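# Stand three plates upright on the rack's top shelf

## Task

Place all three plates upright on the upper shelf of the rack, each resting against the slatted back panel (the side closer to the arm bases) with its eating face turned outward; put the two blue plates together as a stack on one half of the shelf and the white plate on the other half, then finish with neither arm in contact with anything on the table.

## Robot and tools

Robot: two arms, left_arm and right_arm, each carrying a two-finger gripper and a wrist camera. The base of left_arm sits at about (+0.021, +0.364, 0) m and that of right_arm at about (-0.002, -0.332, 0) m, both turned only slightly about z. A camera stand is fixed on the floor behind the arms. Loose objects may occasionally get a small shove from outside.

Frames: the scene frame has its origin at table-top height, halfway between the nominal bases; +z points up, +x points out over the table, and left_arm is on the +y side (image left/right does not match arm names). Reported end_effector_position (metres) and end_effector_quat_wxyz use this frame. The reported point lies between the finger pads, roughly 1 cm short of the fingertips. Fingers extend along the gripper's +z axis and part along its y axis. Reports can be a few centimetres off, worse when the arm reaches far.

execute_actions(actions, cameras): actions is a list of actions; each action is a table of at most 15 rows, one row per 1/30 s control step; if shorter, its final row is repeated to fill 15 steps. Every row holds 14 numbers in [-1, 1]: left_arm dx, dy, dz, rx, ry, rz, opening, then the same seven for right_arm. The six pose numbers are offsets, not poses: they are measured along the arm's own Hand target axes from the Hand target that held when the action began, and every row counts from that same start. Scale: 1.0 equals 0.6 m or 180 degrees; rx, ry, rz form one rotation vector. Sending the same offset again moves the arm further. Six zeros means no new pose for that arm. Opening is absolute: +1 fully open (0.094 m), -1 closed; a 0 is a real command, so resend the current value to keep a grip unchanged. Images return only if actions is empty or cameras names them (["all"] for every one).

move(target, speed, blend, opening_speed, grip_force, blocking, cameras): target is one 14-number row in the same layout and scale, or a list of up to 15 such rows; every row is an offset from the Hand targets at the start of the move, not from the previous row. Paths are straight lines, finish together, and ignore obstacles and the other arm. speed is path top speed in m/s (0.002 to 4.3, default 0.25; rotation capped at twice that in rad/s), one value or one per target. blend (m) rounds corners of a list; 0 stops at each point. opening_speed sets how fast the commanded opening changes, per second on the -1..+1 scale, at least 0.2; use it to close gently. grip_force is the per-pad force cap in newtons, 10 to 50, one value or one per arm; it persists. Lower forces close slowly. blocking=false returns after about 0.5 s while the move continues. The result adds a move: line such as done (at rest within 10 mm and 2 degrees), off_target, moving, held or fault, plus limits like paced (pose clipped) or held (steps withheld). A move is capped at 10 s of path.

wait(seconds, 0 to 3600) lets time pass with no new command; a running move continues. stop() brakes the running move. zoom_image(camera, region=[x0, y0, x1, y1]) enlarges a pixel region (max 504x504) of the newest image from cam_head_left, cam_head_right, cam_left_wrist or cam_right_wrist. read_manual gives URDF licence text. finished_scene(scene) ends the current scene, giving its number; call nothing after it in that reply.

Result lines: Hand target is the last commanded pose after clipping; next offsets start from it. The gripper often rests a few cm short because of friction and weight; that is not contact. An execute_actions call with zero offsets requests the target again; if still short, send the remaining distance. grip_measured is the measured finger opening on the command scale (reads up to 2.5 mm wide when empty, somewhat narrower than a hard part under full squeeze). Joint velocities may be summarised as within noise. Joint torques are raw drive outputs with offsets; numbers 3 and 4 wrap at ±28 N m. Tool commands lists current commands. MOTOR HOT appears at 85 °C; at 100 °C that arm drops everything and goes limp for 30 to 60 s.

Control details: orientation commands are clipped to within 40 degrees of the current orientation each step. Paths near an arm's own base can whip the elbow around; route around it. Faster motion means more lag, overshoot and harder impacts, and a target far past a contact pushes harder. A blocked arm keeps pressing until commanded back past its gripper.

Avoid: dropping plates or letting go while they move, slamming or striking the rack, table or fixtures, hard pushes, arm-to-arm contact (including one gripper closing on the other's fingers; the clearance check does not guard grippers or wrist cameras), force on the wrist-camera cables (cable contact counts as touching), and anything leaving the table. Holding loads or stretched poses heats motors. Finish with both grippers clear of all objects.

Cameras: cam_head_left and cam_head_right (896x504, pinhole, shared rigid bar) and cam_left_wrist, cam_right_wrist (672x504, fisheye). Calibration is given in OpenCV form and may be slightly off.

Each tool is called after "Emit:" by a JSON object that holds its "fn" and its "kwargs".

## Session

Emit:
{"fn": "execute_actions", "kwargs": {"actions": []}}

Scene clock: 0.00 s.
left_arm: end_effector_position=(+0.8932, +0.7289, +0.2594) grip_measured=+1.000 end_effector_quat_wxyz=(+0.399, +0.073, +0.826, +0.391) | right_arm: end_effector_position=(+0.3328, -0.4489, +0.2560) grip_measured=+1.000 end_effector_quat_wxyz=(+0.492, +0.187, +0.810, +0.258)
Joint positions: left_arm=[0.328 2.38 2.412 -0.44 -0.322 0.727 0.094] | right_arm=[-0.74 0.799 0.581 -0.42 -0.871 0.196 0.094]
Joint velocities: within noise
Joint torques (N m): no reading
Motor temperatures (°C): left_arm=[36 31 36 27 27 28 28] | right_arm=[27 30 33 27 28 26 27]
Heat: left arm: hottest waist 36 °C; right arm: hottest elbow 33 °C.
Hand target: left_arm +0.8948, +0.7294, +0.2898; +0.417, +0.067, +0.814, +0.399 | right_arm +0.3371, -0.4526, +0.2722; +0.504, +0.178, +0.807, +0.251
Tool commands: left_gripper/opening=+1.0 right_gripper/opening=+1.0
camera_calibration:
cam_left_wrist: T_world_to_cam=[[0.23347, -0.76839, -0.59588, 0.49572], [-0.90193, 0.05786, -0.42799, 0.91674], [0.36334, 0.63736, -0.67952, -0.50722]] pos_world=[0.89539, 0.65114, 0.34307]
cam_right_wrist: T_world_to_cam=[[-0.02619, -0.88701, -0.46102, -0.28021], [-0.79607, 0.29744, -0.52707, 0.57939], [0.60464, 0.3532, -0.71391, 0.24803]] pos_world=[0.30393, -0.50849, 0.35327]

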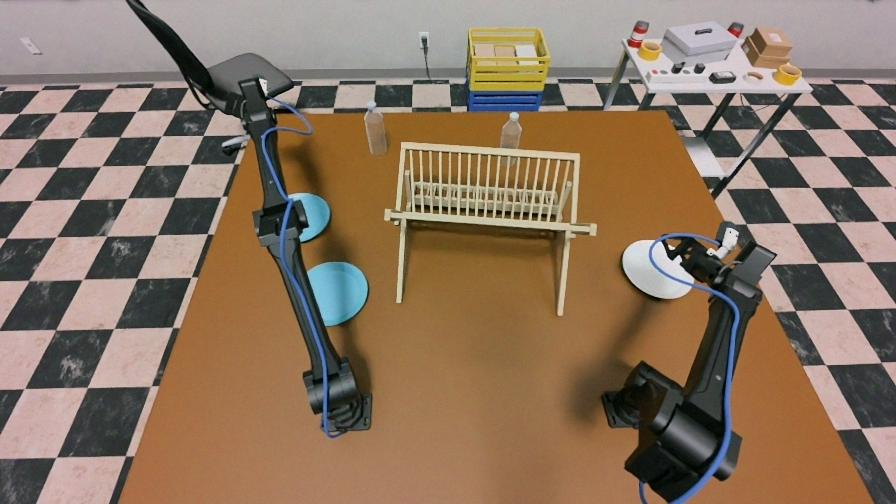

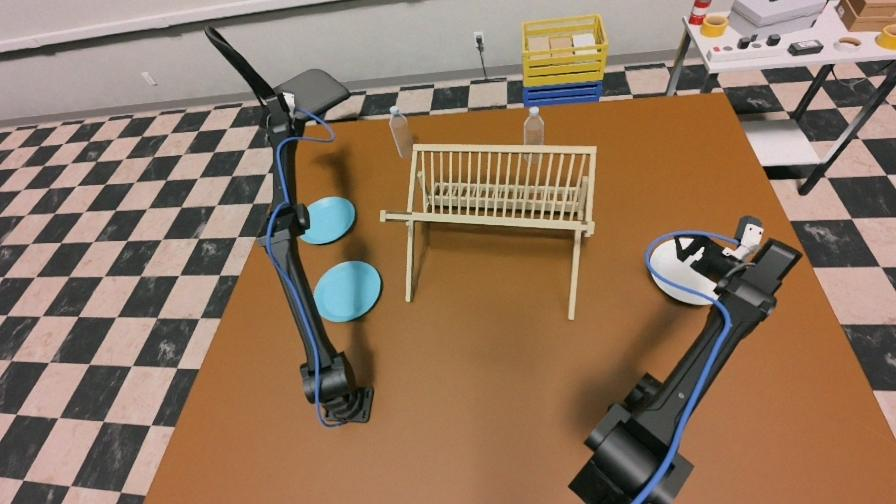

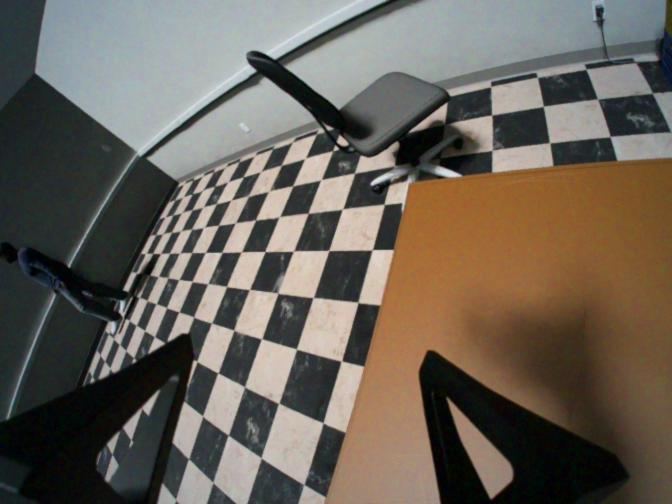

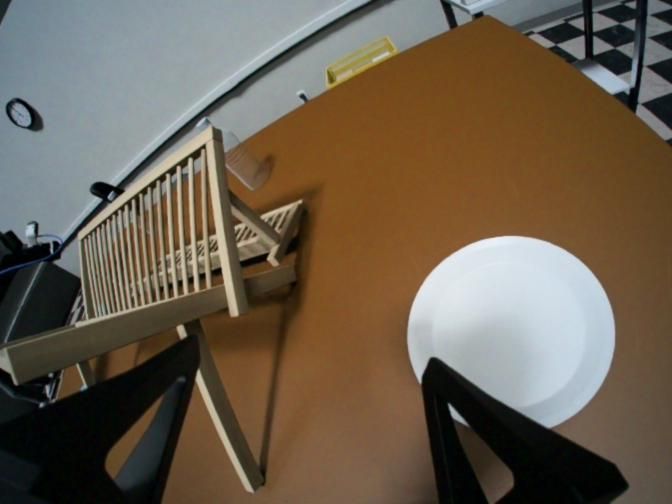

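Emit:
{"fn": "move", "kwargs": {"target": [0.4333,-0.219,-0.6762,0.1548,-0.0477,0.2834,-0.49,0.1403,-0.094,-0.0537,0.192,-0.1321,0.3893,-0.49], "speed": 0.45, "cameras": ["all"]}}

Scene clock: 109.67 s.
left_arm: end_effector_position=(+0.4582, +0.5176, +0.1620) grip_measured=-0.488 end_effector_quat_wxyz=(+0.233, +0.527, +0.749, +0.327) | right_arm: end_effector_position=(+0.2666, -0.4625, +0.1836) grip_measured=-0.488 end_effector_quat_wxyz=(+0.346, +0.775, +0.483, +0.213)
Joint positions: left_arm=[0.328 1.186 0.705 -0.263 -0.001 1.564 0.024] | right_arm=[-0.463 0.549 0.454 -0.639 0.014 1.577 0.024]
Joint torques (N m): left_arm=[-1.73 -8 8.87 1.06 0.14 -0.04] | right_arm=[2.73 1.08 10.04 1.16 0.24 0.02]
Motor temperatures (°C): left_arm=[36 52 57 28 27 28 28] | right_arm=[27 30 40 28 28 26 26]
Heat: left arm: hottest elbow 57 °C; right arm: hottest elbow 40 °C.
Hand target: left_arm +0.4599, +0.5152, +0.1699; +0.237, +0.531, +0.743, +0.331 | right_arm +0.2701, -0.4601, +0.1899; +0.345, +0.775, +0.484, +0.216
Off the commanded pose: left_arm 0.008 m, 1 deg | right_arm 0.008 m, 0 deg.
move: done
cam_left_wrist: T_world_to_cam=[[-0.62776, -0.3662, -0.68689, 0.57806], [-0.66892, 0.70506, 0.23545, -0.05432], [0.39808, 0.60728, -0.68757, -0.27978]] pos_world=[0.43792, 0.41989, 0.21749]
cam_right_wrist: T_world_to_cam=[[-0.70066, 0.16293, -0.69464, 0.38088], [0.02857, 0.9792, 0.20086, 0.45439], [0.71293, 0.12089, -0.69074, 0.10073]] pos_world=[0.18207, -0.51918, 0.24288]

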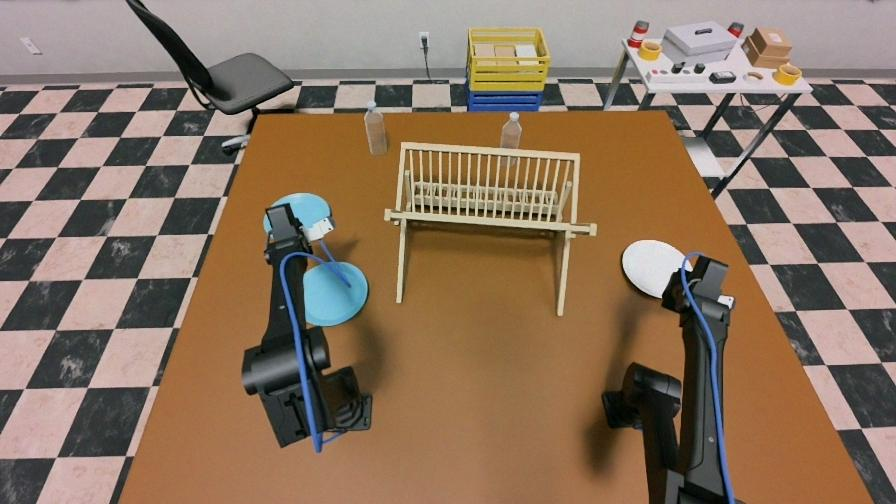

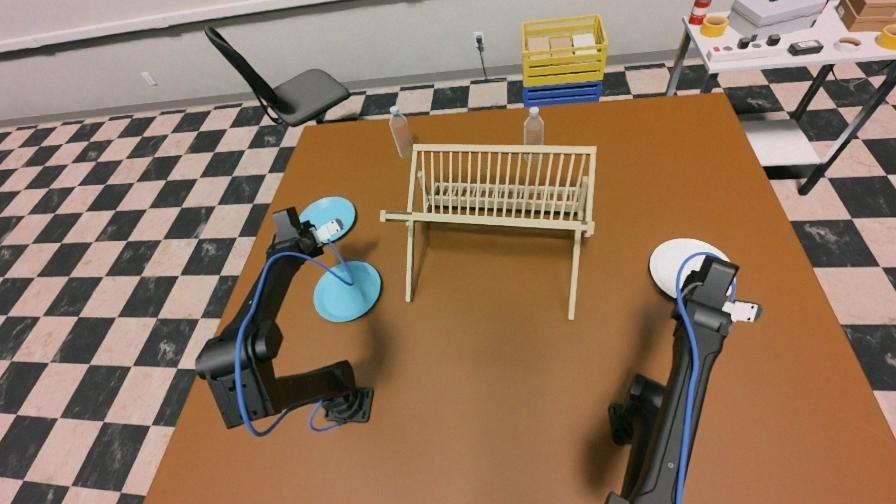

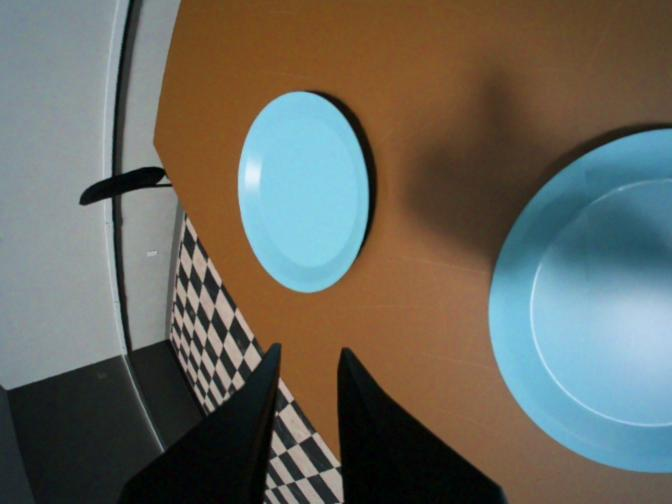

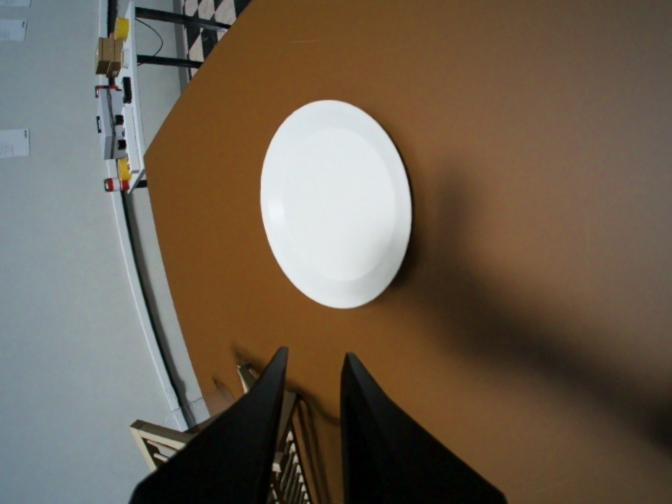

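Emit:
{"fn": "move", "kwargs": {"target": [0.0113,-0.0742,0.174,0,0,0,-0.49,0.0085,-0.1142,0.152,0,0,0,-0.49], "speed": 0.2}}

Scene clock: 131.80 s.
left_arm: end_effector_position=(+0.4949, +0.5300, +0.0577) grip_measured=-0.488 end_effector_quat_wxyz=(+0.230, +0.534, +0.749, +0.319) | right_arm: end_effector_position=(+0.2880, -0.4675, +0.0770) grip_measured=-0.488 end_effector_quat_wxyz=(+0.341, +0.777, +0.485, +0.210)
Joint positions: left_arm=[0.332 1.511 0.675 0.073 0.012 1.576 0.024] | right_arm=[-0.439 0.845 0.252 -0.154 0.032 1.594 0.024]
Joint torques (N m): left_arm=[-0.85 -9.7 7.66 1.92 0.12 -0.01] | right_arm=[3.02 0.21 7.1 2.28 0.31 0.05]
Motor temperatures (°C): left_arm=[36 45 52 28 27 28 28] | right_arm=[27 30 41 28 28 26 26]
Heat: left arm: hottest elbow 52 °C; right arm: hottest elbow 41 °C.
Hand target: left_arm +0.5029, +0.5370, +0.0668; +0.236, +0.531, +0.743, +0.331 | right_arm +0.2922, -0.4650, +0.0780; +0.345, +0.775, +0.484, +0.216
Off the commanded pose: left_arm 0.014 m, 2 deg | right_arm 0.005 m, 1 deg.
move: off_target (left_arm)

Emit:
{"fn": "move", "kwargs": {"target": [0.0088,0.0272,0.0568,0,0,0,-0.49,0.0013,0.015,0.0592,0,0,0,-0.49], "speed": 0.08, "cameras": ["cam_left_wrist","cam_right_wrist"]}}

Scene clock: 138.03 s.
left_arm: end_effector_position=(+0.5150, +0.5421, +0.0425) grip_measured=-0.488 end_effector_quat_wxyz=(+0.227, +0.535, +0.751, +0.313) | right_arm: end_effector_position=(+0.3015, -0.4735, +0.0437) grip_measured=-0.488 end_effector_quat_wxyz=(+0.327, +0.784, +0.489, +0.200)
Joint positions: left_arm=[0.343 1.599 0.735 0.087 0.02 1.583 0.024] | right_arm=[-0.439 1.054 0.252 0.016 0.032 1.594 0.024]
Joint torques (N m): left_arm=[-0.44 -9.58 9.62 1.88 0.12 -0.02] | right_arm=[2.67 -2.26 8.92 2.21 0.11 0.01]
Heat: left arm: hottest elbow 51 °C; right arm: hottest elbow 41 °C.
Hand target: left_arm +0.5355, +0.5540, +0.0561; +0.236, +0.531, +0.744, +0.331 | right_arm +0.3217, -0.4785, +0.0609; +0.345, +0.775, +0.484, +0.216
Off the commanded pose: left_arm 0.027 m, 3 deg | right_arm 0.027 m, 3 deg.
move: off_target (left_arm, right_arm)
cam_left_wrist: T_world_to_cam=[[-0.65343, -0.36512, -0.66311, 0.55226], [-0.65193, 0.71664, 0.24781, -0.02099], [0.38474, 0.59423, -0.70631, -0.38469]] pos_world=[0.49518, 0.44528, 0.0997]
cam_right_wrist: T_world_to_cam=[[-0.73164, 0.17718, -0.65826, 0.32448], [0.03834, 0.9748, 0.21977, 0.48637], [0.68061, 0.13556, -0.71999, -0.00155]] pos_world=[0.21981, -0.53139, 0.10559]

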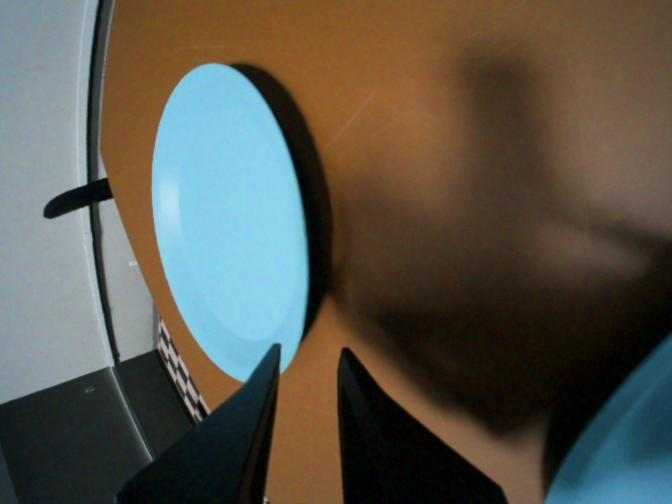

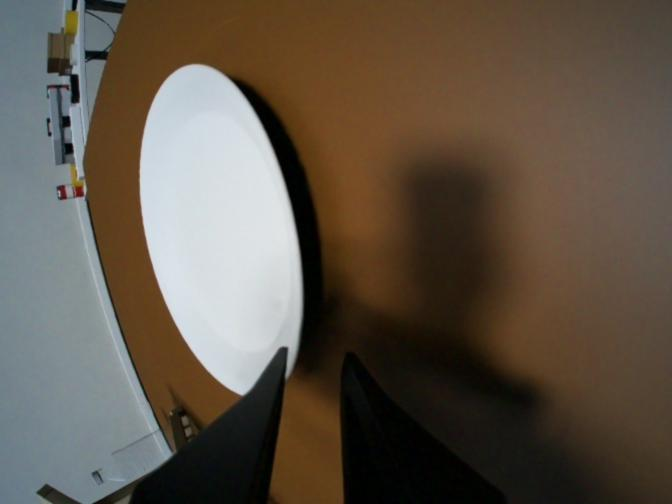

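Emit:
{"fn": "move", "kwargs": {"target": [[0,0.02,0,0,0,0,-0.49,0,0.0233,0,0,0,0,-0.49],[0,0.02,0.0567,0,0,0,-0.49,0,0.0233,0.0583,0,0,0,-0.49]], "speed": 0.06, "cameras": ["cam_left_wrist","cam_right_wrist"]}}

Scene clock: 156.77 s.
left_arm: end_effector_position=(+0.5451, +0.5532, +0.0278) grip_measured=-0.488 end_effector_quat_wxyz=(+0.226, +0.536, +0.752, +0.312) | right_arm: end_effector_position=(+0.3290, -0.4857, +0.0292) grip_measured=-0.488 end_effector_quat_wxyz=(+0.324, +0.785, +0.490, +0.198)
Joint positions: left_arm=[0.343 1.701 0.82 0.1 0.02 1.583 0.024] | right_arm=[-0.439 1.232 0.31 0.131 0.032 1.594 0.024]
Joint torques (N m): left_arm=[-0.38 -10.75 9.58 1.91 0.07 -0.04] | right_arm=[1.61 -4.25 8.98 2.26 -0.05 -0.03]
Heat: left arm: hottest elbow 53 °C; right arm: hottest elbow 42 °C.
Hand target: left_arm +0.5670, +0.5648, +0.0424; +0.236, +0.531, +0.744, +0.331 | right_arm +0.3535, -0.4940, +0.0481; +0.345, +0.775, +0.484, +0.216
Off the commanded pose: left_arm 0.029 m, 3 deg | right_arm 0.032 m, 3 deg.
move: off_target (left_arm, right_arm)
cam_left_wrist: T_world_to_cam=[[-0.65602, -0.36609, -0.66001, 0.56807], [-0.65097, 0.71699, 0.24934, -0.00647], [0.38194, 0.59321, -0.70867, -0.41111]] pos_world=[0.52548, 0.45648, 0.0852]
cam_right_wrist: T_world_to_cam=[[-0.73616, 0.17921, -0.65265, 0.33952], [0.03988, 0.97412, 0.2225, 0.49949], [0.67563, 0.13777, -0.72425, -0.02618]] pos_world=[0.24771, -0.5438, 0.09149]

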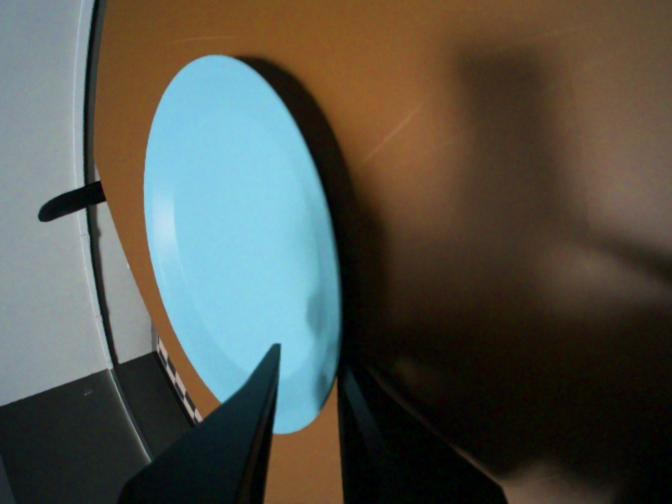

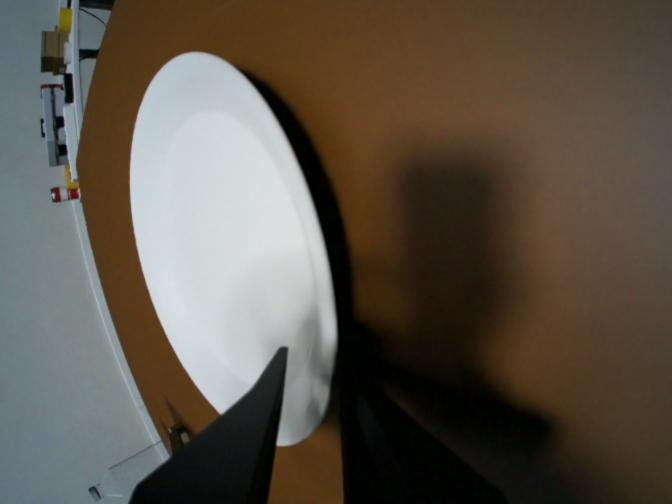

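Emit:
{"fn": "move", "kwargs": {"target": [0,0,0,0,0,0,-1,0,0,0,0,0,0,-1], "opening_speed": 0.5, "cameras": ["cam_left_wrist","cam_right_wrist"]}}

Scene clock: 163.50 s.
left_arm: end_effector_position=(+0.5452, +0.5531, +0.0269) grip_measured=-0.961 end_effector_quat_wxyz=(+0.224, +0.539, +0.750, +0.312) | right_arm: end_effector_position=(+0.3374, -0.4894, +0.0368) grip_measured=-0.904 end_effector_quat_wxyz=(+0.335, +0.780, +0.486, +0.206)
Joint positions: left_arm=[0.343 1.703 0.82 0.102 0.021 1.591 0.002] | right_arm=[-0.439 1.235 0.322 0.151 0.032 1.595 0.004]
Joint torques (N m): left_arm=[-1.03 -11.05 9.65 1.89 0.06 -0.13] | right_arm=[1.79 -4.13 8.21 1.55 0.04 0.01]
Heat: left arm: hottest elbow 54 °C; right arm: hottest elbow 42 °C.
Hand target: left_arm +0.5670, +0.5648, +0.0423; +0.237, +0.531, +0.744, +0.331 | right_arm +0.3535, -0.4940, +0.0480; +0.345, +0.775, +0.484, +0.216
Off the commanded pose: left_arm 0.029 m, 3 deg | right_arm 0.020 m, 2 deg.
move: done
cam_left_wrist: T_world_to_cam=[[-0.65954, -0.35896, -0.66042, 0.56549], [-0.64605, 0.71981, 0.25395, -0.01037], [0.38422, 0.59415, -0.70665, -0.41361]] pos_world=[0.52518, 0.4562, 0.08381]
cam_right_wrist: T_world_to_cam=[[-0.71773, 0.1722, -0.67469, 0.34251], [0.03433, 0.97651, 0.21271, 0.50448], [0.69547, 0.1295, -0.70679, -0.03721]] pos_world=[0.25439, -0.54679, 0.09748]

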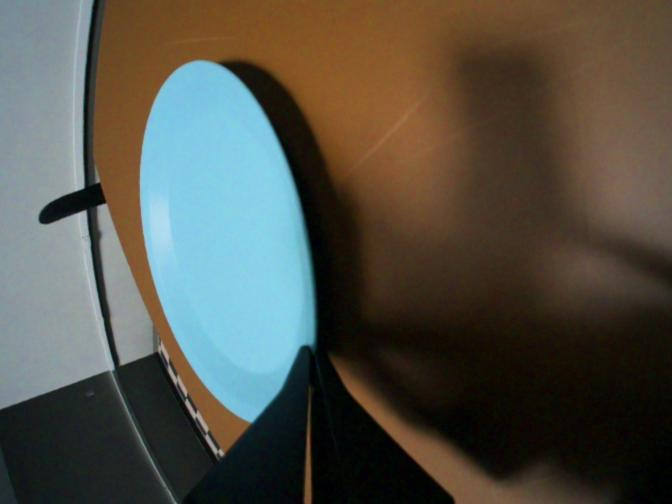

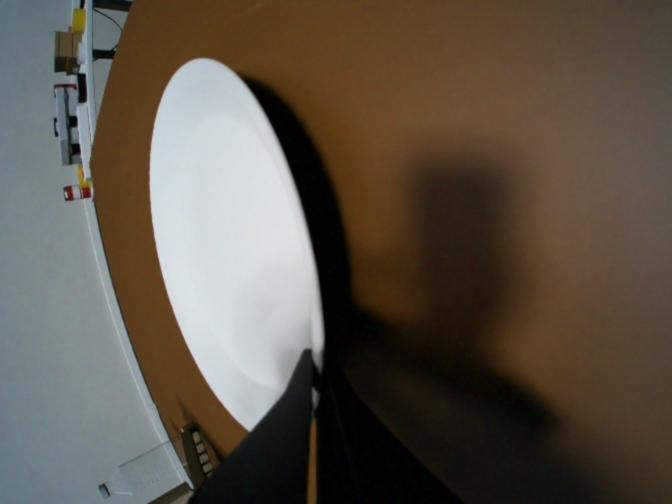

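Emit:
{"fn": "move", "kwargs": {"target": [0,0,0,0,0,0,-0.45,0,0.1238,-0.1115,0,0,0,-1], "speed": 0.12, "opening_speed": 0.7, "cameras": ["cam_left_wrist","cam_right_wrist"]}}

Scene clock: 173.10 s.
left_arm: end_effector_position=(+0.5457, +0.5533, +0.0274) grip_measured=-0.452 end_effector_quat_wxyz=(+0.225, +0.539, +0.749, +0.313) | right_arm: end_effector_position=(+0.3274, -0.4848, +0.1073) grip_measured=-0.911 end_effector_quat_wxyz=(+0.313, +0.789, +0.492, +0.192)
Joint positions: left_arm=[0.343 1.703 0.821 0.102 0.021 1.592 0.026] | right_arm=[-0.439 0.971 0.442 -0.29 0.031 1.595 0.004]
Joint torques (N m): left_arm=[-0.38 -11.22 9.58 1.85 0.08 -0.12] | right_arm=[2.02 -4.01 13.18 1.72 0.06 -0.03]
Motor temperatures (°C): left_arm=[36 40 54 28 27 28 29] | right_arm=[27 30 42 28 28 26 27]
Heat: left arm: hottest elbow 54 °C; right arm: hottest elbow 42 °C.
Hand target: left_arm +0.5671, +0.5648, +0.0424; +0.237, +0.531, +0.743, +0.331 | right_arm +0.3533, -0.4941, +0.1480; +0.345, +0.775, +0.484, +0.216
Off the commanded pose: left_arm 0.028 m, 3 deg | right_arm 0.049 m, 5 deg.
move: off_target (right_arm)
cam_left_wrist: T_world_to_cam=[[-0.65916, -0.35792, -0.66137, 0.56542], [-0.64586, 0.71994, 0.25408, -0.01059], [0.3852, 0.59463, -0.70572, -0.41437]] pos_world=[0.52548, 0.4564, 0.08421]
cam_right_wrist: T_world_to_cam=[[-0.75167, 0.1873, -0.63239, 0.39604], [0.04546, 0.97126, 0.23363, 0.4769], [0.65797, 0.14686, -0.73858, 0.04313]] pos_world=[0.24763, -0.54371, 0.17089]

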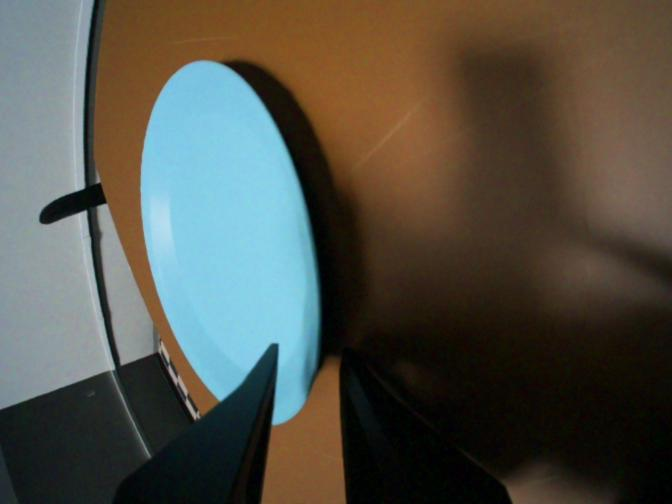

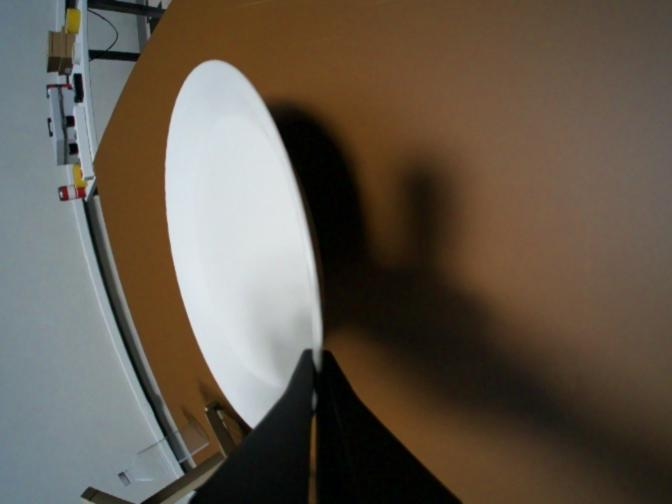

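Emit:
{"fn": "move", "kwargs": {"target": [[0,0,0.02,0,0,0,-0.45,0.0042,0.3067,-0.337,0,0,0,-1],[0,0,0.02,0,0,0,-0.45,0.6503,0.2878,-0.5322,0.198,0.055,-0.0954,-1]], "speed": 0.25, "blend": [0.05,0], "cameras": ["cam_left_wrist","cam_right_wrist"]}}

Scene clock: 206.63 s.
left_arm: end_effector_position=(+0.5540, +0.5563, +0.0216) grip_measured=-0.452 end_effector_quat_wxyz=(+0.225, +0.539, +0.749, +0.314) | right_arm: end_effector_position=(+0.4152, -0.0909, +0.4520) grip_measured=-0.911 end_effector_quat_wxyz=(+0.091, +0.682, +0.709, +0.158)
Joint positions: left_arm=[0.343 1.734 0.842 0.114 0.021 1.592 0.026] | right_arm=[0.54 1.477 1.938 -1.679 0.099 2.075 0.004]
Joint torques (N m): left_arm=[-0.73 -11.4 9.7 1.98 0.04 -0.15] | right_arm=[2.26 -12.28 13.26 0.65 0.23 0.04]
Heat: left arm: hottest elbow 52 °C; right arm: hottest elbow 43 °C.
Hand target: left_arm +0.5754, +0.5676, +0.0344; +0.237, +0.531, +0.743, +0.331 | right_arm +0.4146, -0.0902, +0.4903; +0.078, +0.742, +0.662, +0.070
Off the commanded pose: left_arm 0.027 m, 3 deg | right_arm 0.038 m, 13 deg.
joint sent to its limit (right arm) — joint 4 (wrist pitch), lower limit; joint 6 (wrist roll), upper limit. The joint targets are off in orientation, not in position.
move: off_target (left_arm, right_arm)
cam_left_wrist: T_world_to_cam=[[-0.65747, -0.35736, -0.66335, 0.56707], [-0.64651, 0.71972, 0.25305, -0.00545], [0.38699, 0.59523, -0.70423, -0.42476]] pos_world=[0.53369, 0.4594, 0.07841]
cam_right_wrist: T_world_to_cam=[[-0.93397, -0.18544, -0.30545, 0.50019], [-0.31223, 0.83925, 0.44518, 0.0507], [0.1738, 0.51115, -0.84173, 0.46275]] pos_world=[0.40258, -0.18633, 0.51973]

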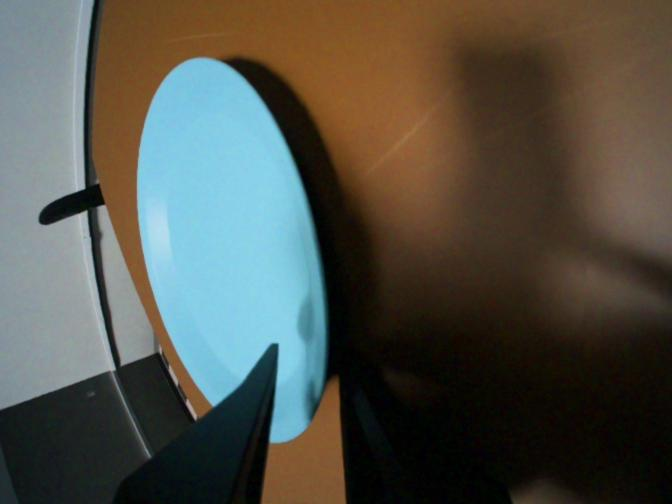

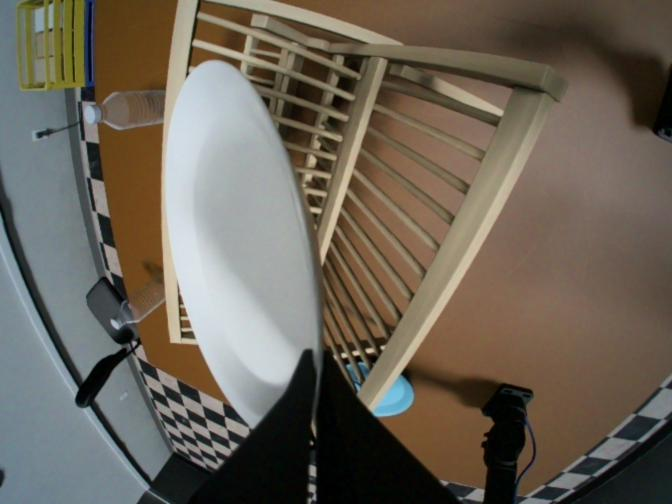

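Emit:
{"fn": "move", "kwargs": {"target": [0,0,0,0,0,0,-1,-0.0637,-0.0437,0.1957,0.0724,0.0537,-0.0428,-1], "speed": 0.12, "opening_speed": 0.5, "cameras": ["cam_left_wrist","cam_right_wrist"]}}

Scene clock: 243.30 s.
left_arm: end_effector_position=(+0.5602, +0.5587, +0.0264) grip_measured=-0.926 end_effector_quat_wxyz=(+0.229, +0.537, +0.745, +0.321) | right_arm: end_effector_position=(+0.4087, -0.1233, +0.3649) grip_measured=-0.911 end_effector_quat_wxyz=(-0.041, +0.693, +0.714, +0.093)
Joint positions: left_arm=[0.343 1.737 0.853 0.124 0.02 1.594 0.003] | right_arm=[0.396 1.48 1.73 -1.679 -0.144 1.968 0.004]
Joint torques (N m): left_arm=[-0.56 -11.4 8.95 1.47 0.05 -0.15] | right_arm=[0.91 -12.16 8.03 0.21 -0.15 -0.16]
Motor temperatures (°C): left_arm=[36 37 54 28 27 28 28] | right_arm=[27 31 47 28 28 26 29]
Heat: left arm: hottest elbow 54 °C; right arm: hottest elbow 47 °C.
Hand target: left_arm +0.5755, +0.5677, +0.0344; +0.237, +0.531, +0.743, +0.331 | right_arm +0.4092, -0.1281, +0.3699; -0.058, +0.692, +0.718, +0.051
Off the commanded pose: left_arm 0.019 m, 2 deg | right_arm 0.007 m, 5 deg.
joint sent to its limit (right arm) — joint 4 (wrist pitch), lower limit. The joint targets are off in orientation, not in position.
move: off_target (right_arm)
cam_left_wrist: T_world_to_cam=[[-0.64694, -0.35139, -0.67675, 0.56631], [-0.6498, 0.71846, 0.24814, -0.00162], [0.39903, 0.60029, -0.69313, -0.43505]] pos_world=[0.53892, 0.46131, 0.08211]
cam_right_wrist: T_world_to_cam=[[-0.98048, -0.18981, -0.05132, 0.38721], [-0.18336, 0.78842, 0.58718, 0.00389], [-0.07098, 0.58513, -0.80783, 0.50398]] pos_world=[0.41614, -0.22446, 0.42472]

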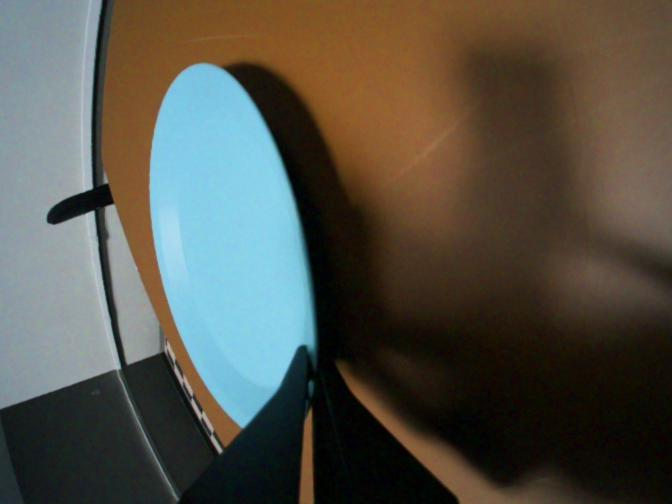

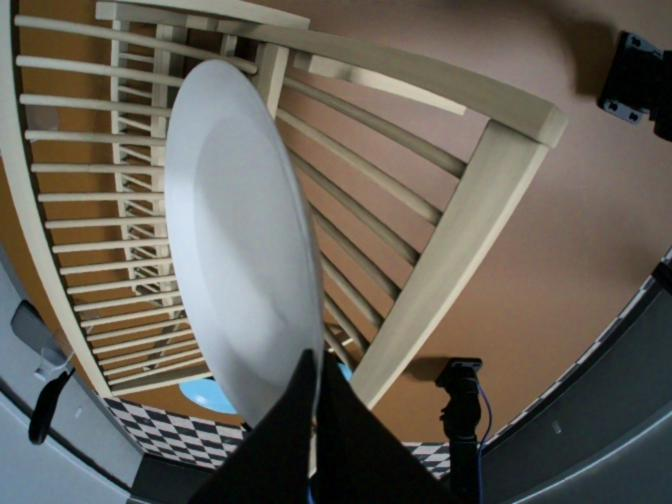

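Emit:
{"fn": "move", "kwargs": {"target": [[0,0.0991,-0.0892,0,0,0,-1,-0.0117,-0.023,0.0928,0,0,0,-1],[0,0.1858,-0.1673,0,0,0,-1,-0.0172,-0.046,0.1343,0,0,0,-1]], "speed": [0.09,0.07], "blend": [0.01,0], "cameras": ["cam_left_wrist","cam_right_wrist"]}}

Scene clock: 257.60 s.
left_arm: end_effector_position=(+0.5486, +0.5544, +0.1290) grip_measured=-0.931 end_effector_quat_wxyz=(+0.208, +0.546, +0.758, +0.289) | right_arm: end_effector_position=(+0.3864, -0.1311, +0.3035) grip_measured=-0.911 end_effector_quat_wxyz=(-0.051, +0.694, +0.715, +0.068)
Joint positions: left_arm=[0.343 1.517 0.972 -0.296 0.02 1.594 0.003] | right_arm=[0.4 1.426 1.514 -1.57 -0.145 1.967 0.004]
Joint torques (N m): left_arm=[-0.79 -13.33 13 1.28 0.07 -0.15] | right_arm=[2.02 -9.29 5.59 0.53 0.03 0]
Heat: left arm: hottest elbow 54 °C; right arm: hottest elbow 45 °C.
Hand target: left_arm +0.5753, +0.5677, +0.1842; +0.236, +0.531, +0.744, +0.331 | right_arm +0.3810, -0.1268, +0.2890; -0.058, +0.691, +0.718, +0.051
Off the commanded pose: left_arm 0.063 m, 6 deg | right_arm 0.016 m, 2 deg.
move: off_target (left_arm, right_arm)
cam_left_wrist: T_world_to_cam=[[-0.69648, -0.36967, -0.61503, 0.65601], [-0.62967, 0.7259, 0.27674, -0.05043], [0.34415, 0.58, -0.73835, -0.30957]] pos_world=[0.53168, 0.45866, 0.18885]
cam_right_wrist: T_world_to_cam=[[-0.98075, -0.19525, 0.00143, 0.34412], [-0.15847, 0.80026, 0.57833, 0.03662], [-0.11406, 0.56698, -0.8158, 0.47399]] pos_world=[0.39737, -0.23085, 0.36501]

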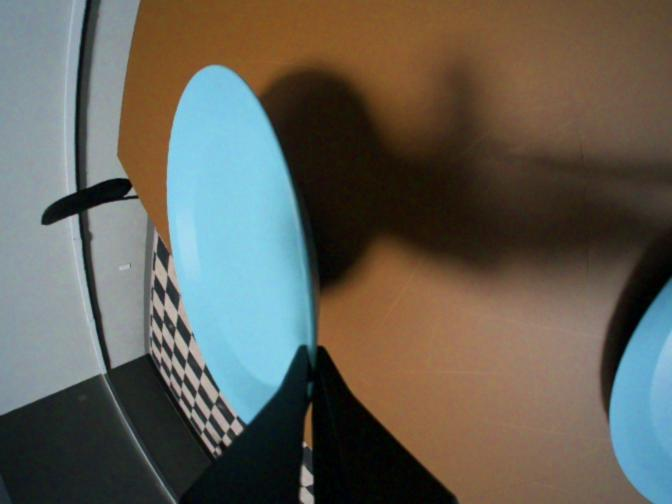

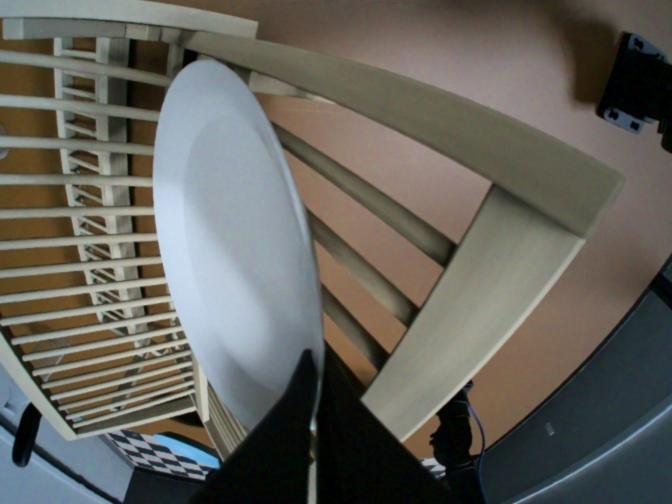

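Emit:
{"fn": "move", "kwargs": {"target": [[-0.031,0.1062,-0.1812,0,0,0,-1,0.022,0.0118,-0.0473,0,0,0,-1],[-0.3067,0.1503,-0.645,0.1973,-0.0663,0.115,-1,0.0138,-0.0145,0.0123,0,0,0,-1]], "speed": 0.2, "blend": [0.01,0], "cameras": ["all"]}}

Scene clock: 274.20 s.
left_arm: end_effector_position=(+0.4246, +0.3207, +0.4731) grip_measured=-0.931 end_effector_quat_wxyz=(+0.142, +0.723, +0.663, +0.130) | right_arm: end_effector_position=(+0.3817, -0.1269, +0.3002) grip_measured=-0.911 end_effector_quat_wxyz=(-0.044, +0.696, +0.713, +0.072)
Joint positions: left_arm=[-0.119 1.287 1.807 -1.703 -0.008 1.549 0.003] | right_arm=[0.418 1.41 1.489 -1.546 -0.133 1.992 0.004]
Joint torques (N m): left_arm=[-0.5 -9.58 12.63 0.64 0.05 -0.13] | right_arm=[3.31 -9.11 5.56 0.23 -0.46 0.06]
Motor temperatures (°C): left_arm=[36 36 58 28 27 28 30] | right_arm=[27 31 43 27 28 26 30]
Heat: left arm: hottest elbow 58 °C; right arm: hottest elbow 43 °C.
Hand target: left_arm +0.4199, +0.3196, +0.5102; +0.077, +0.731, +0.675, +0.071 | right_arm +0.3719, -0.1179, +0.2830; -0.058, +0.691, +0.718, +0.051
Off the commanded pose: left_arm 0.037 m, 10 deg | right_arm 0.022 m, 3 deg.
joint sent to its limit (left arm) — joint 4 (wrist pitch), lower limit. The joint targets are off in orientation, not in position.
move: off_target (left_arm, right_arm)
cam_left_wrist: T_world_to_cam=[[-0.94665, -0.04903, -0.3185, 0.55801], [-0.1757, 0.90706, 0.38259, -0.35496], [0.27014, 0.41814, -0.86728, 0.26708]] pos_world=[0.39373, 0.23765, 0.54517]
cam_right_wrist: T_world_to_cam=[[-0.98214, -0.18777, -0.01232, 0.34599], [-0.16082, 0.80358, 0.57305, 0.03732], [-0.0977, 0.5648, -0.81942, 0.46306]] pos_world=[0.39105, -0.22656, 0.36232]

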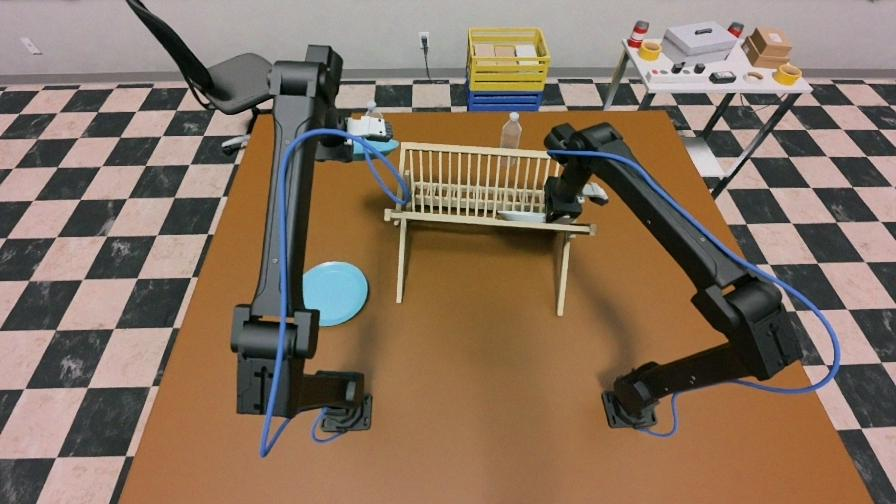

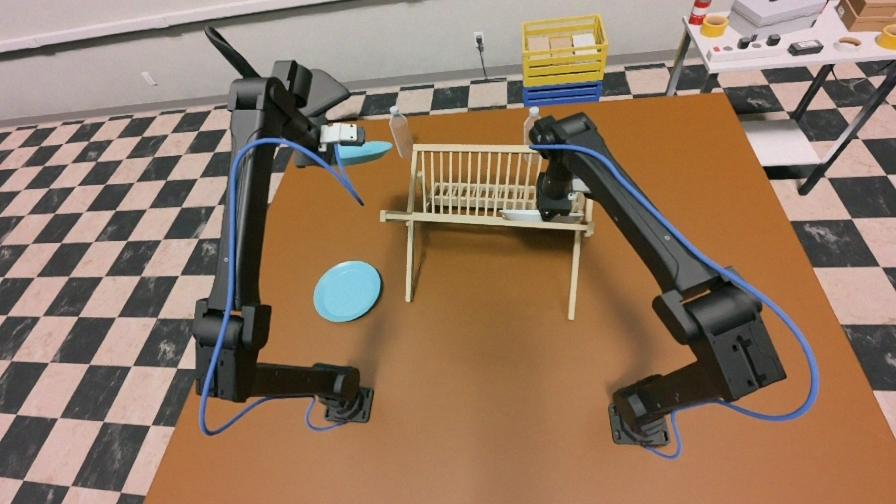

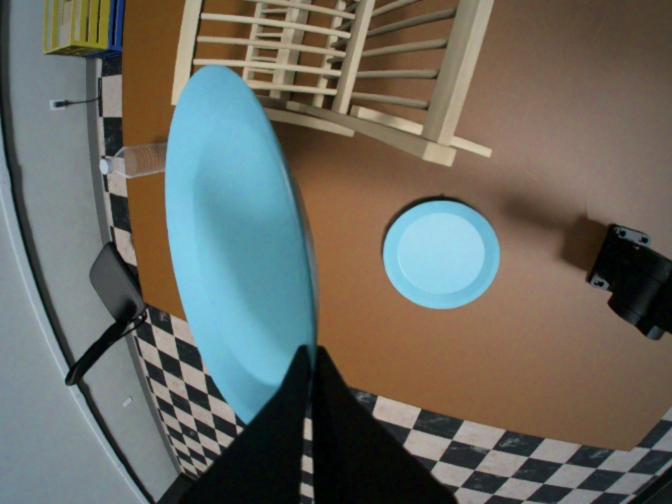

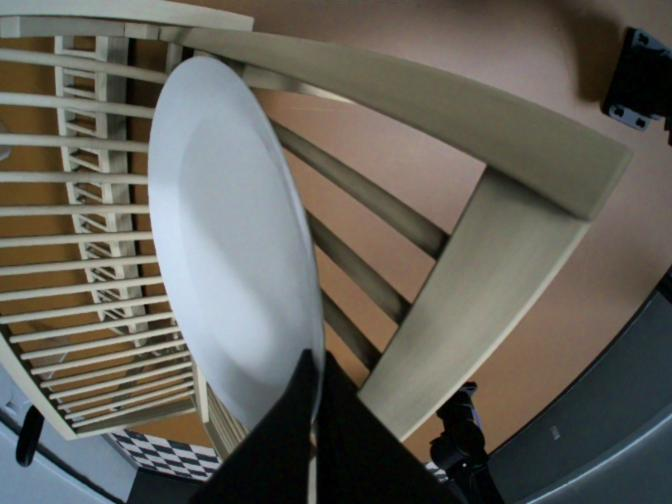

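Emit:
{"fn": "move", "kwargs": {"target": [[0,0,0,0,0,0,-1,0.0037,-0.0167,0.0142,0,0,0,-1],[0,0,0,0,0,0,-1,-0.0083,0.0145,-0.0318,0,0,0,-1],[0,0,0,0,0,0,-1,-0.0083,0.0145,-0.0318,0,0,0,-0.75],[0,0,0,0,0,0,-1,-0.0083,0.0145,-0.1318,0,0,0,-0.75],[0,0,0,0,0,0,-1,-0.0083,0.0145,-0.2985,0,0,0,-0.75]], "speed": [0.06,0.05,0.05,0.06,0.2], "opening_speed": 0.35, "blend": [0,0,0,0.01,0], "cameras": ["cam_left_wrist","cam_right_wrist"]}}

Scene clock: 287.20 s.
left_arm: end_effector_position=(+0.4246, +0.3207, +0.4731) grip_measured=-0.931 end_effector_quat_wxyz=(+0.142, +0.723, +0.664, +0.130) | right_arm: end_effector_position=(+0.3778, -0.1468, +0.4411) grip_measured=-0.751 end_effector_quat_wxyz=(-0.008, +0.690, +0.701, +0.180)
Joint positions: left_arm=[-0.119 1.287 1.807 -1.703 -0.008 1.548 0.003] | right_arm=[0.371 1.323 1.754 -1.671 -0.153 1.973 0.012]
Joint torques (N m): left_arm=[-1.03 -9.35 12.62 0.61 0.03 -0.18] | right_arm=[1.08 -7.47 11.38 0.31 -0.12 -0.21]
Motor temperatures (°C): left_arm=[35 36 61 27 27 28 30] | right_arm=[27 31 43 27 28 26 29]
Heat: left arm: hottest elbow 61 °C; right arm: hottest elbow 43 °C.
Hand target: left_arm +0.4199, +0.3196, +0.5102; +0.077, +0.731, +0.675, +0.071 | right_arm +0.3830, -0.1501, +0.4590; -0.058, +0.692, +0.718, +0.051
Off the commanded pose: left_arm 0.037 m, 10 deg | right_arm 0.019 m, 16 deg.
joint sent to its limit (left arm) — joint 4 (wrist pitch), lower limit. The joint targets are off in orientation, not in position.
joint sent to its limit (right arm) — joint 4 (wrist pitch), lower limit. The joint targets are off in orientation, not in position.
move: off_target (right_arm); target 3's new opening was sent with right_arm's hand 0.002 m and 3 deg from that target
cam_left_wrist: T_world_to_cam=[[-0.94663, -0.04973, -0.31846, 0.55815], [-0.1763, 0.90702, 0.3824, -0.35461], [0.26983, 0.41814, -0.86738, 0.26726]] pos_world=[0.39373, 0.23765, 0.54517]
cam_right_wrist: T_world_to_cam=[[-0.96153, -0.15144, -0.2292, 0.43335], [-0.26339, 0.74525, 0.61255, -0.01524], [0.07805, 0.64936, -0.75647, 0.50757]] pos_world=[0.37305, -0.25261, 0.49262]

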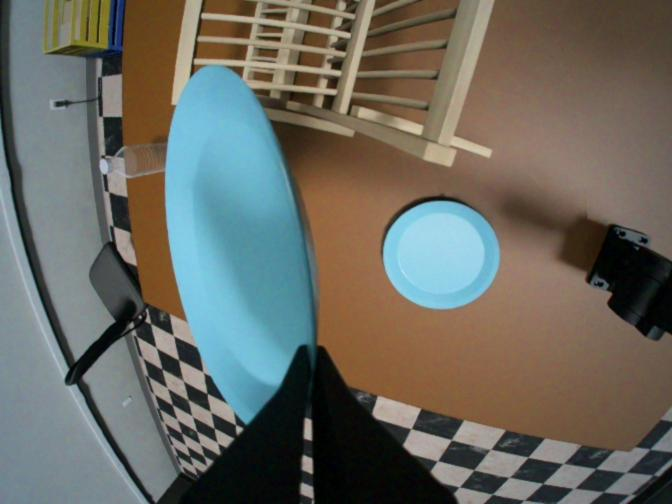

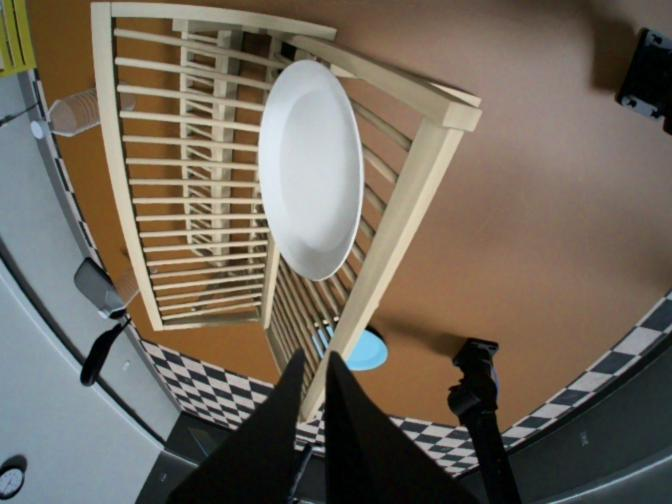

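Emit:
{"fn": "move", "kwargs": {"target": [[-0.2628,0.0462,0.0273,0,0,0,-1,-0.3233,-0.179,-0.049,0,0,0,-0.75],[-0.3338,0.0117,0.2413,0.0722,0,0,-1,-0.3233,-0.179,-0.049,0,0,0,-0.75]], "speed": [0.25,0.13], "blend": [0.03,0], "cameras": ["cam_left_wrist"]}}

Scene clock: 306.10 s.
left_arm: end_effector_position=(+0.4433, +0.1205, +0.3584) grip_measured=-0.931 end_effector_quat_wxyz=(+0.058, +0.733, +0.678, +0.015) | right_arm: end_effector_position=(+0.2858, -0.3499, +0.4617) grip_measured=-0.751 end_effector_quat_wxyz=(+0.136, +0.690, +0.683, +0.199)
Joint positions: left_arm=[-0.53 1.567 1.819 -1.703 0.005 1.129 0.003] | right_arm=[-0.175 0.944 1.509 -1.673 -0.155 1.463 0.012]
Joint torques (N m): left_arm=[-1.32 -13.1 9.29 0.34 0.12 -0.09] | right_arm=[1.44 -2.26 6.63 0.46 0.24 -0.19]
Motor temperatures (°C): left_arm=[35 36 63 27 27 28 30] | right_arm=[27 31 42 27 28 26 28]
Heat: left arm: hottest elbow 63 °C; right arm: hottest elbow 42 °C.
Hand target: left_arm +0.4409, +0.1172, +0.3700; -0.006, +0.734, +0.679, -0.006 | right_arm +0.2832, -0.3502, +0.4589; -0.058, +0.692, +0.718, +0.051
Off the commanded pose: left_arm 0.012 m, 8 deg | right_arm 0.004 m, 28 deg.
joint sent to its limit (left arm) — joint 4 (wrist pitch), lower limit. The joint targets are off in orientation, not in position.
joint sent to its limit (right arm) — joint 4 (wrist pitch), lower limit. The joint targets are off in orientation, not in position.
move: off_target (left_arm, right_arm)
cam_left_wrist: T_world_to_cam=[[-0.99797, -0.05112, -0.03794, 0.45177], [-0.06186, 0.91932, 0.38863, -0.18037], [0.01501, 0.39018, -0.92061, 0.38186]] pos_world=[0.43397, 0.03992, 0.43878]

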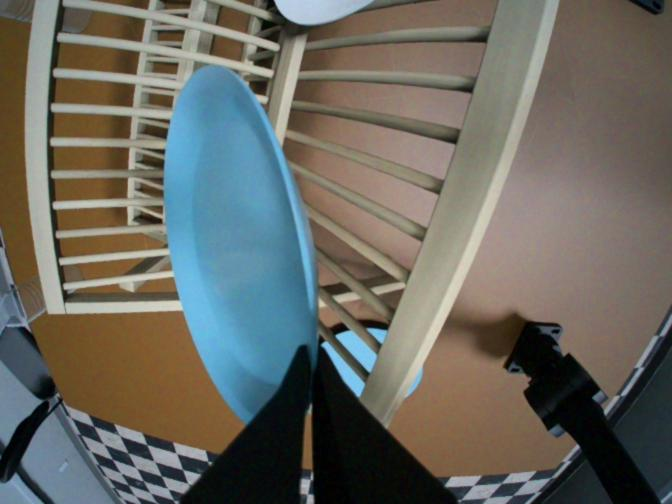

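Emit:
{"fn": "move", "kwargs": {"target": [[-0.0018,-0.0183,0.0903,0,0,0,-1,0,0,0,0,0,0,-0.75],[-0.0037,-0.039,0.134,0,0,0,-1,0,0,0,0,0,0,-0.75]], "speed": [0.09,0.06], "blend": [0.01,0], "cameras": ["cam_left_wrist"]}}

Scene clock: 318.53 s.
left_arm: end_effector_position=(+0.4220, +0.1204, +0.2972) grip_measured=-0.931 end_effector_quat_wxyz=(+0.000, +0.737, +0.676, +0.002) | right_arm: end_effector_position=(+0.2858, -0.3499, +0.4617) grip_measured=-0.751 end_effector_quat_wxyz=(+0.136, +0.689, +0.683, +0.199)
Joint positions: left_arm=[-0.556 1.568 1.662 -1.663 -0.005 1.11 0.003] | right_arm=[-0.175 0.944 1.509 -1.673 -0.155 1.462 0.012]
Joint torques (N m): left_arm=[-1.67 -12.22 6.82 0.31 0.59 -0.19] | right_arm=[1.73 -2.61 6.68 0.64 0.18 -0.14]
Motor temperatures (°C): left_arm=[35 37 60 27 27 28 31] | right_arm=[27 31 42 27 28 26 28]
Heat: left arm: hottest elbow 60 °C; right arm: hottest elbow 42 °C.
Hand target: left_arm +0.4161, +0.1169, +0.2899; -0.007, +0.735, +0.678, -0.006 | right_arm +0.2832, -0.3502, +0.4589; -0.058, +0.692, +0.718, +0.051
Off the commanded pose: left_arm 0.010 m, 1 deg | right_arm 0.004 m, 28 deg.
joint sent to its limit (right arm) — joint 4 (wrist pitch), lower limit. The joint targets are off in orientation, not in position.
move: done
cam_left_wrist: T_world_to_cam=[[-0.99741, -0.04505, 0.05615, 0.39924], [-0.01471, 0.89105, 0.45367, -0.19361], [-0.07047, 0.45167, -0.8894, 0.34519]] pos_world=[0.41968, 0.03459, 0.37244]

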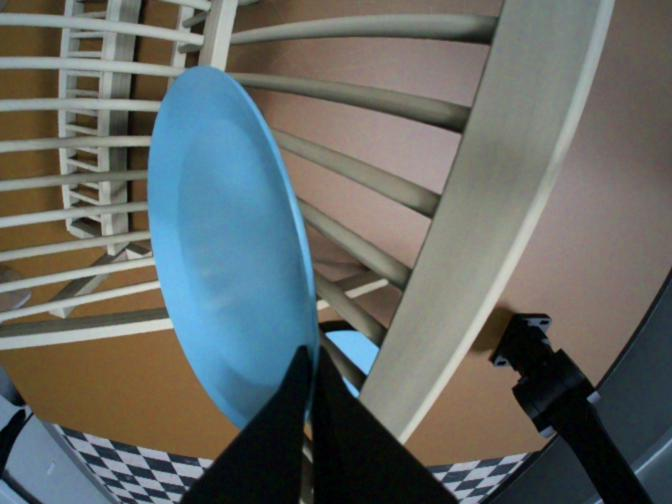

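Emit:
{"fn": "move", "kwargs": {"target": [0.0005,-0.0231,0.017,0,0,0,-1,0,0,0,0,0,0,-0.75], "speed": 0.06}}

Scene clock: 323.20 s.
left_arm: end_effector_position=(+0.4174, +0.1213, +0.2936) grip_measured=-0.931 end_effector_quat_wxyz=(+0.015, +0.736, +0.676, +0.009) | right_arm: end_effector_position=(+0.2858, -0.3499, +0.4617) grip_measured=-0.751 end_effector_quat_wxyz=(+0.136, +0.689, +0.683, +0.199)
Joint positions: left_arm=[-0.561 1.534 1.612 -1.615 -0.008 1.105 0.003] | right_arm=[-0.175 0.944 1.509 -1.673 -0.155 1.462 0.012]
Joint torques (N m): left_arm=[-1.85 -11.87 5.9 -0.36 0.73 -0.27] | right_arm=[2.02 -1.96 6.61 0.55 0.24 -0.18]
Motor temperatures (°C): left_arm=[35 37 58 27 27 28 31] | right_arm=[27 31 42 27 28 26 28]
Heat: left arm: hottest elbow 58 °C; right arm: hottest elbow 42 °C.
Hand target: left_arm +0.4021, +0.1182, +0.2799; -0.007, +0.735, +0.678, -0.006 | right_arm +0.2832, -0.3502, +0.4589; -0.058, +0.692, +0.718, +0.051
Off the commanded pose: left_arm 0.021 m, 3 deg | right_arm 0.004 m, 28 deg.
joint sent to its limit (right arm) — joint 4 (wrist pitch), lower limit. The joint targets are off in orientation, not in position.
move: off_target (left_arm)


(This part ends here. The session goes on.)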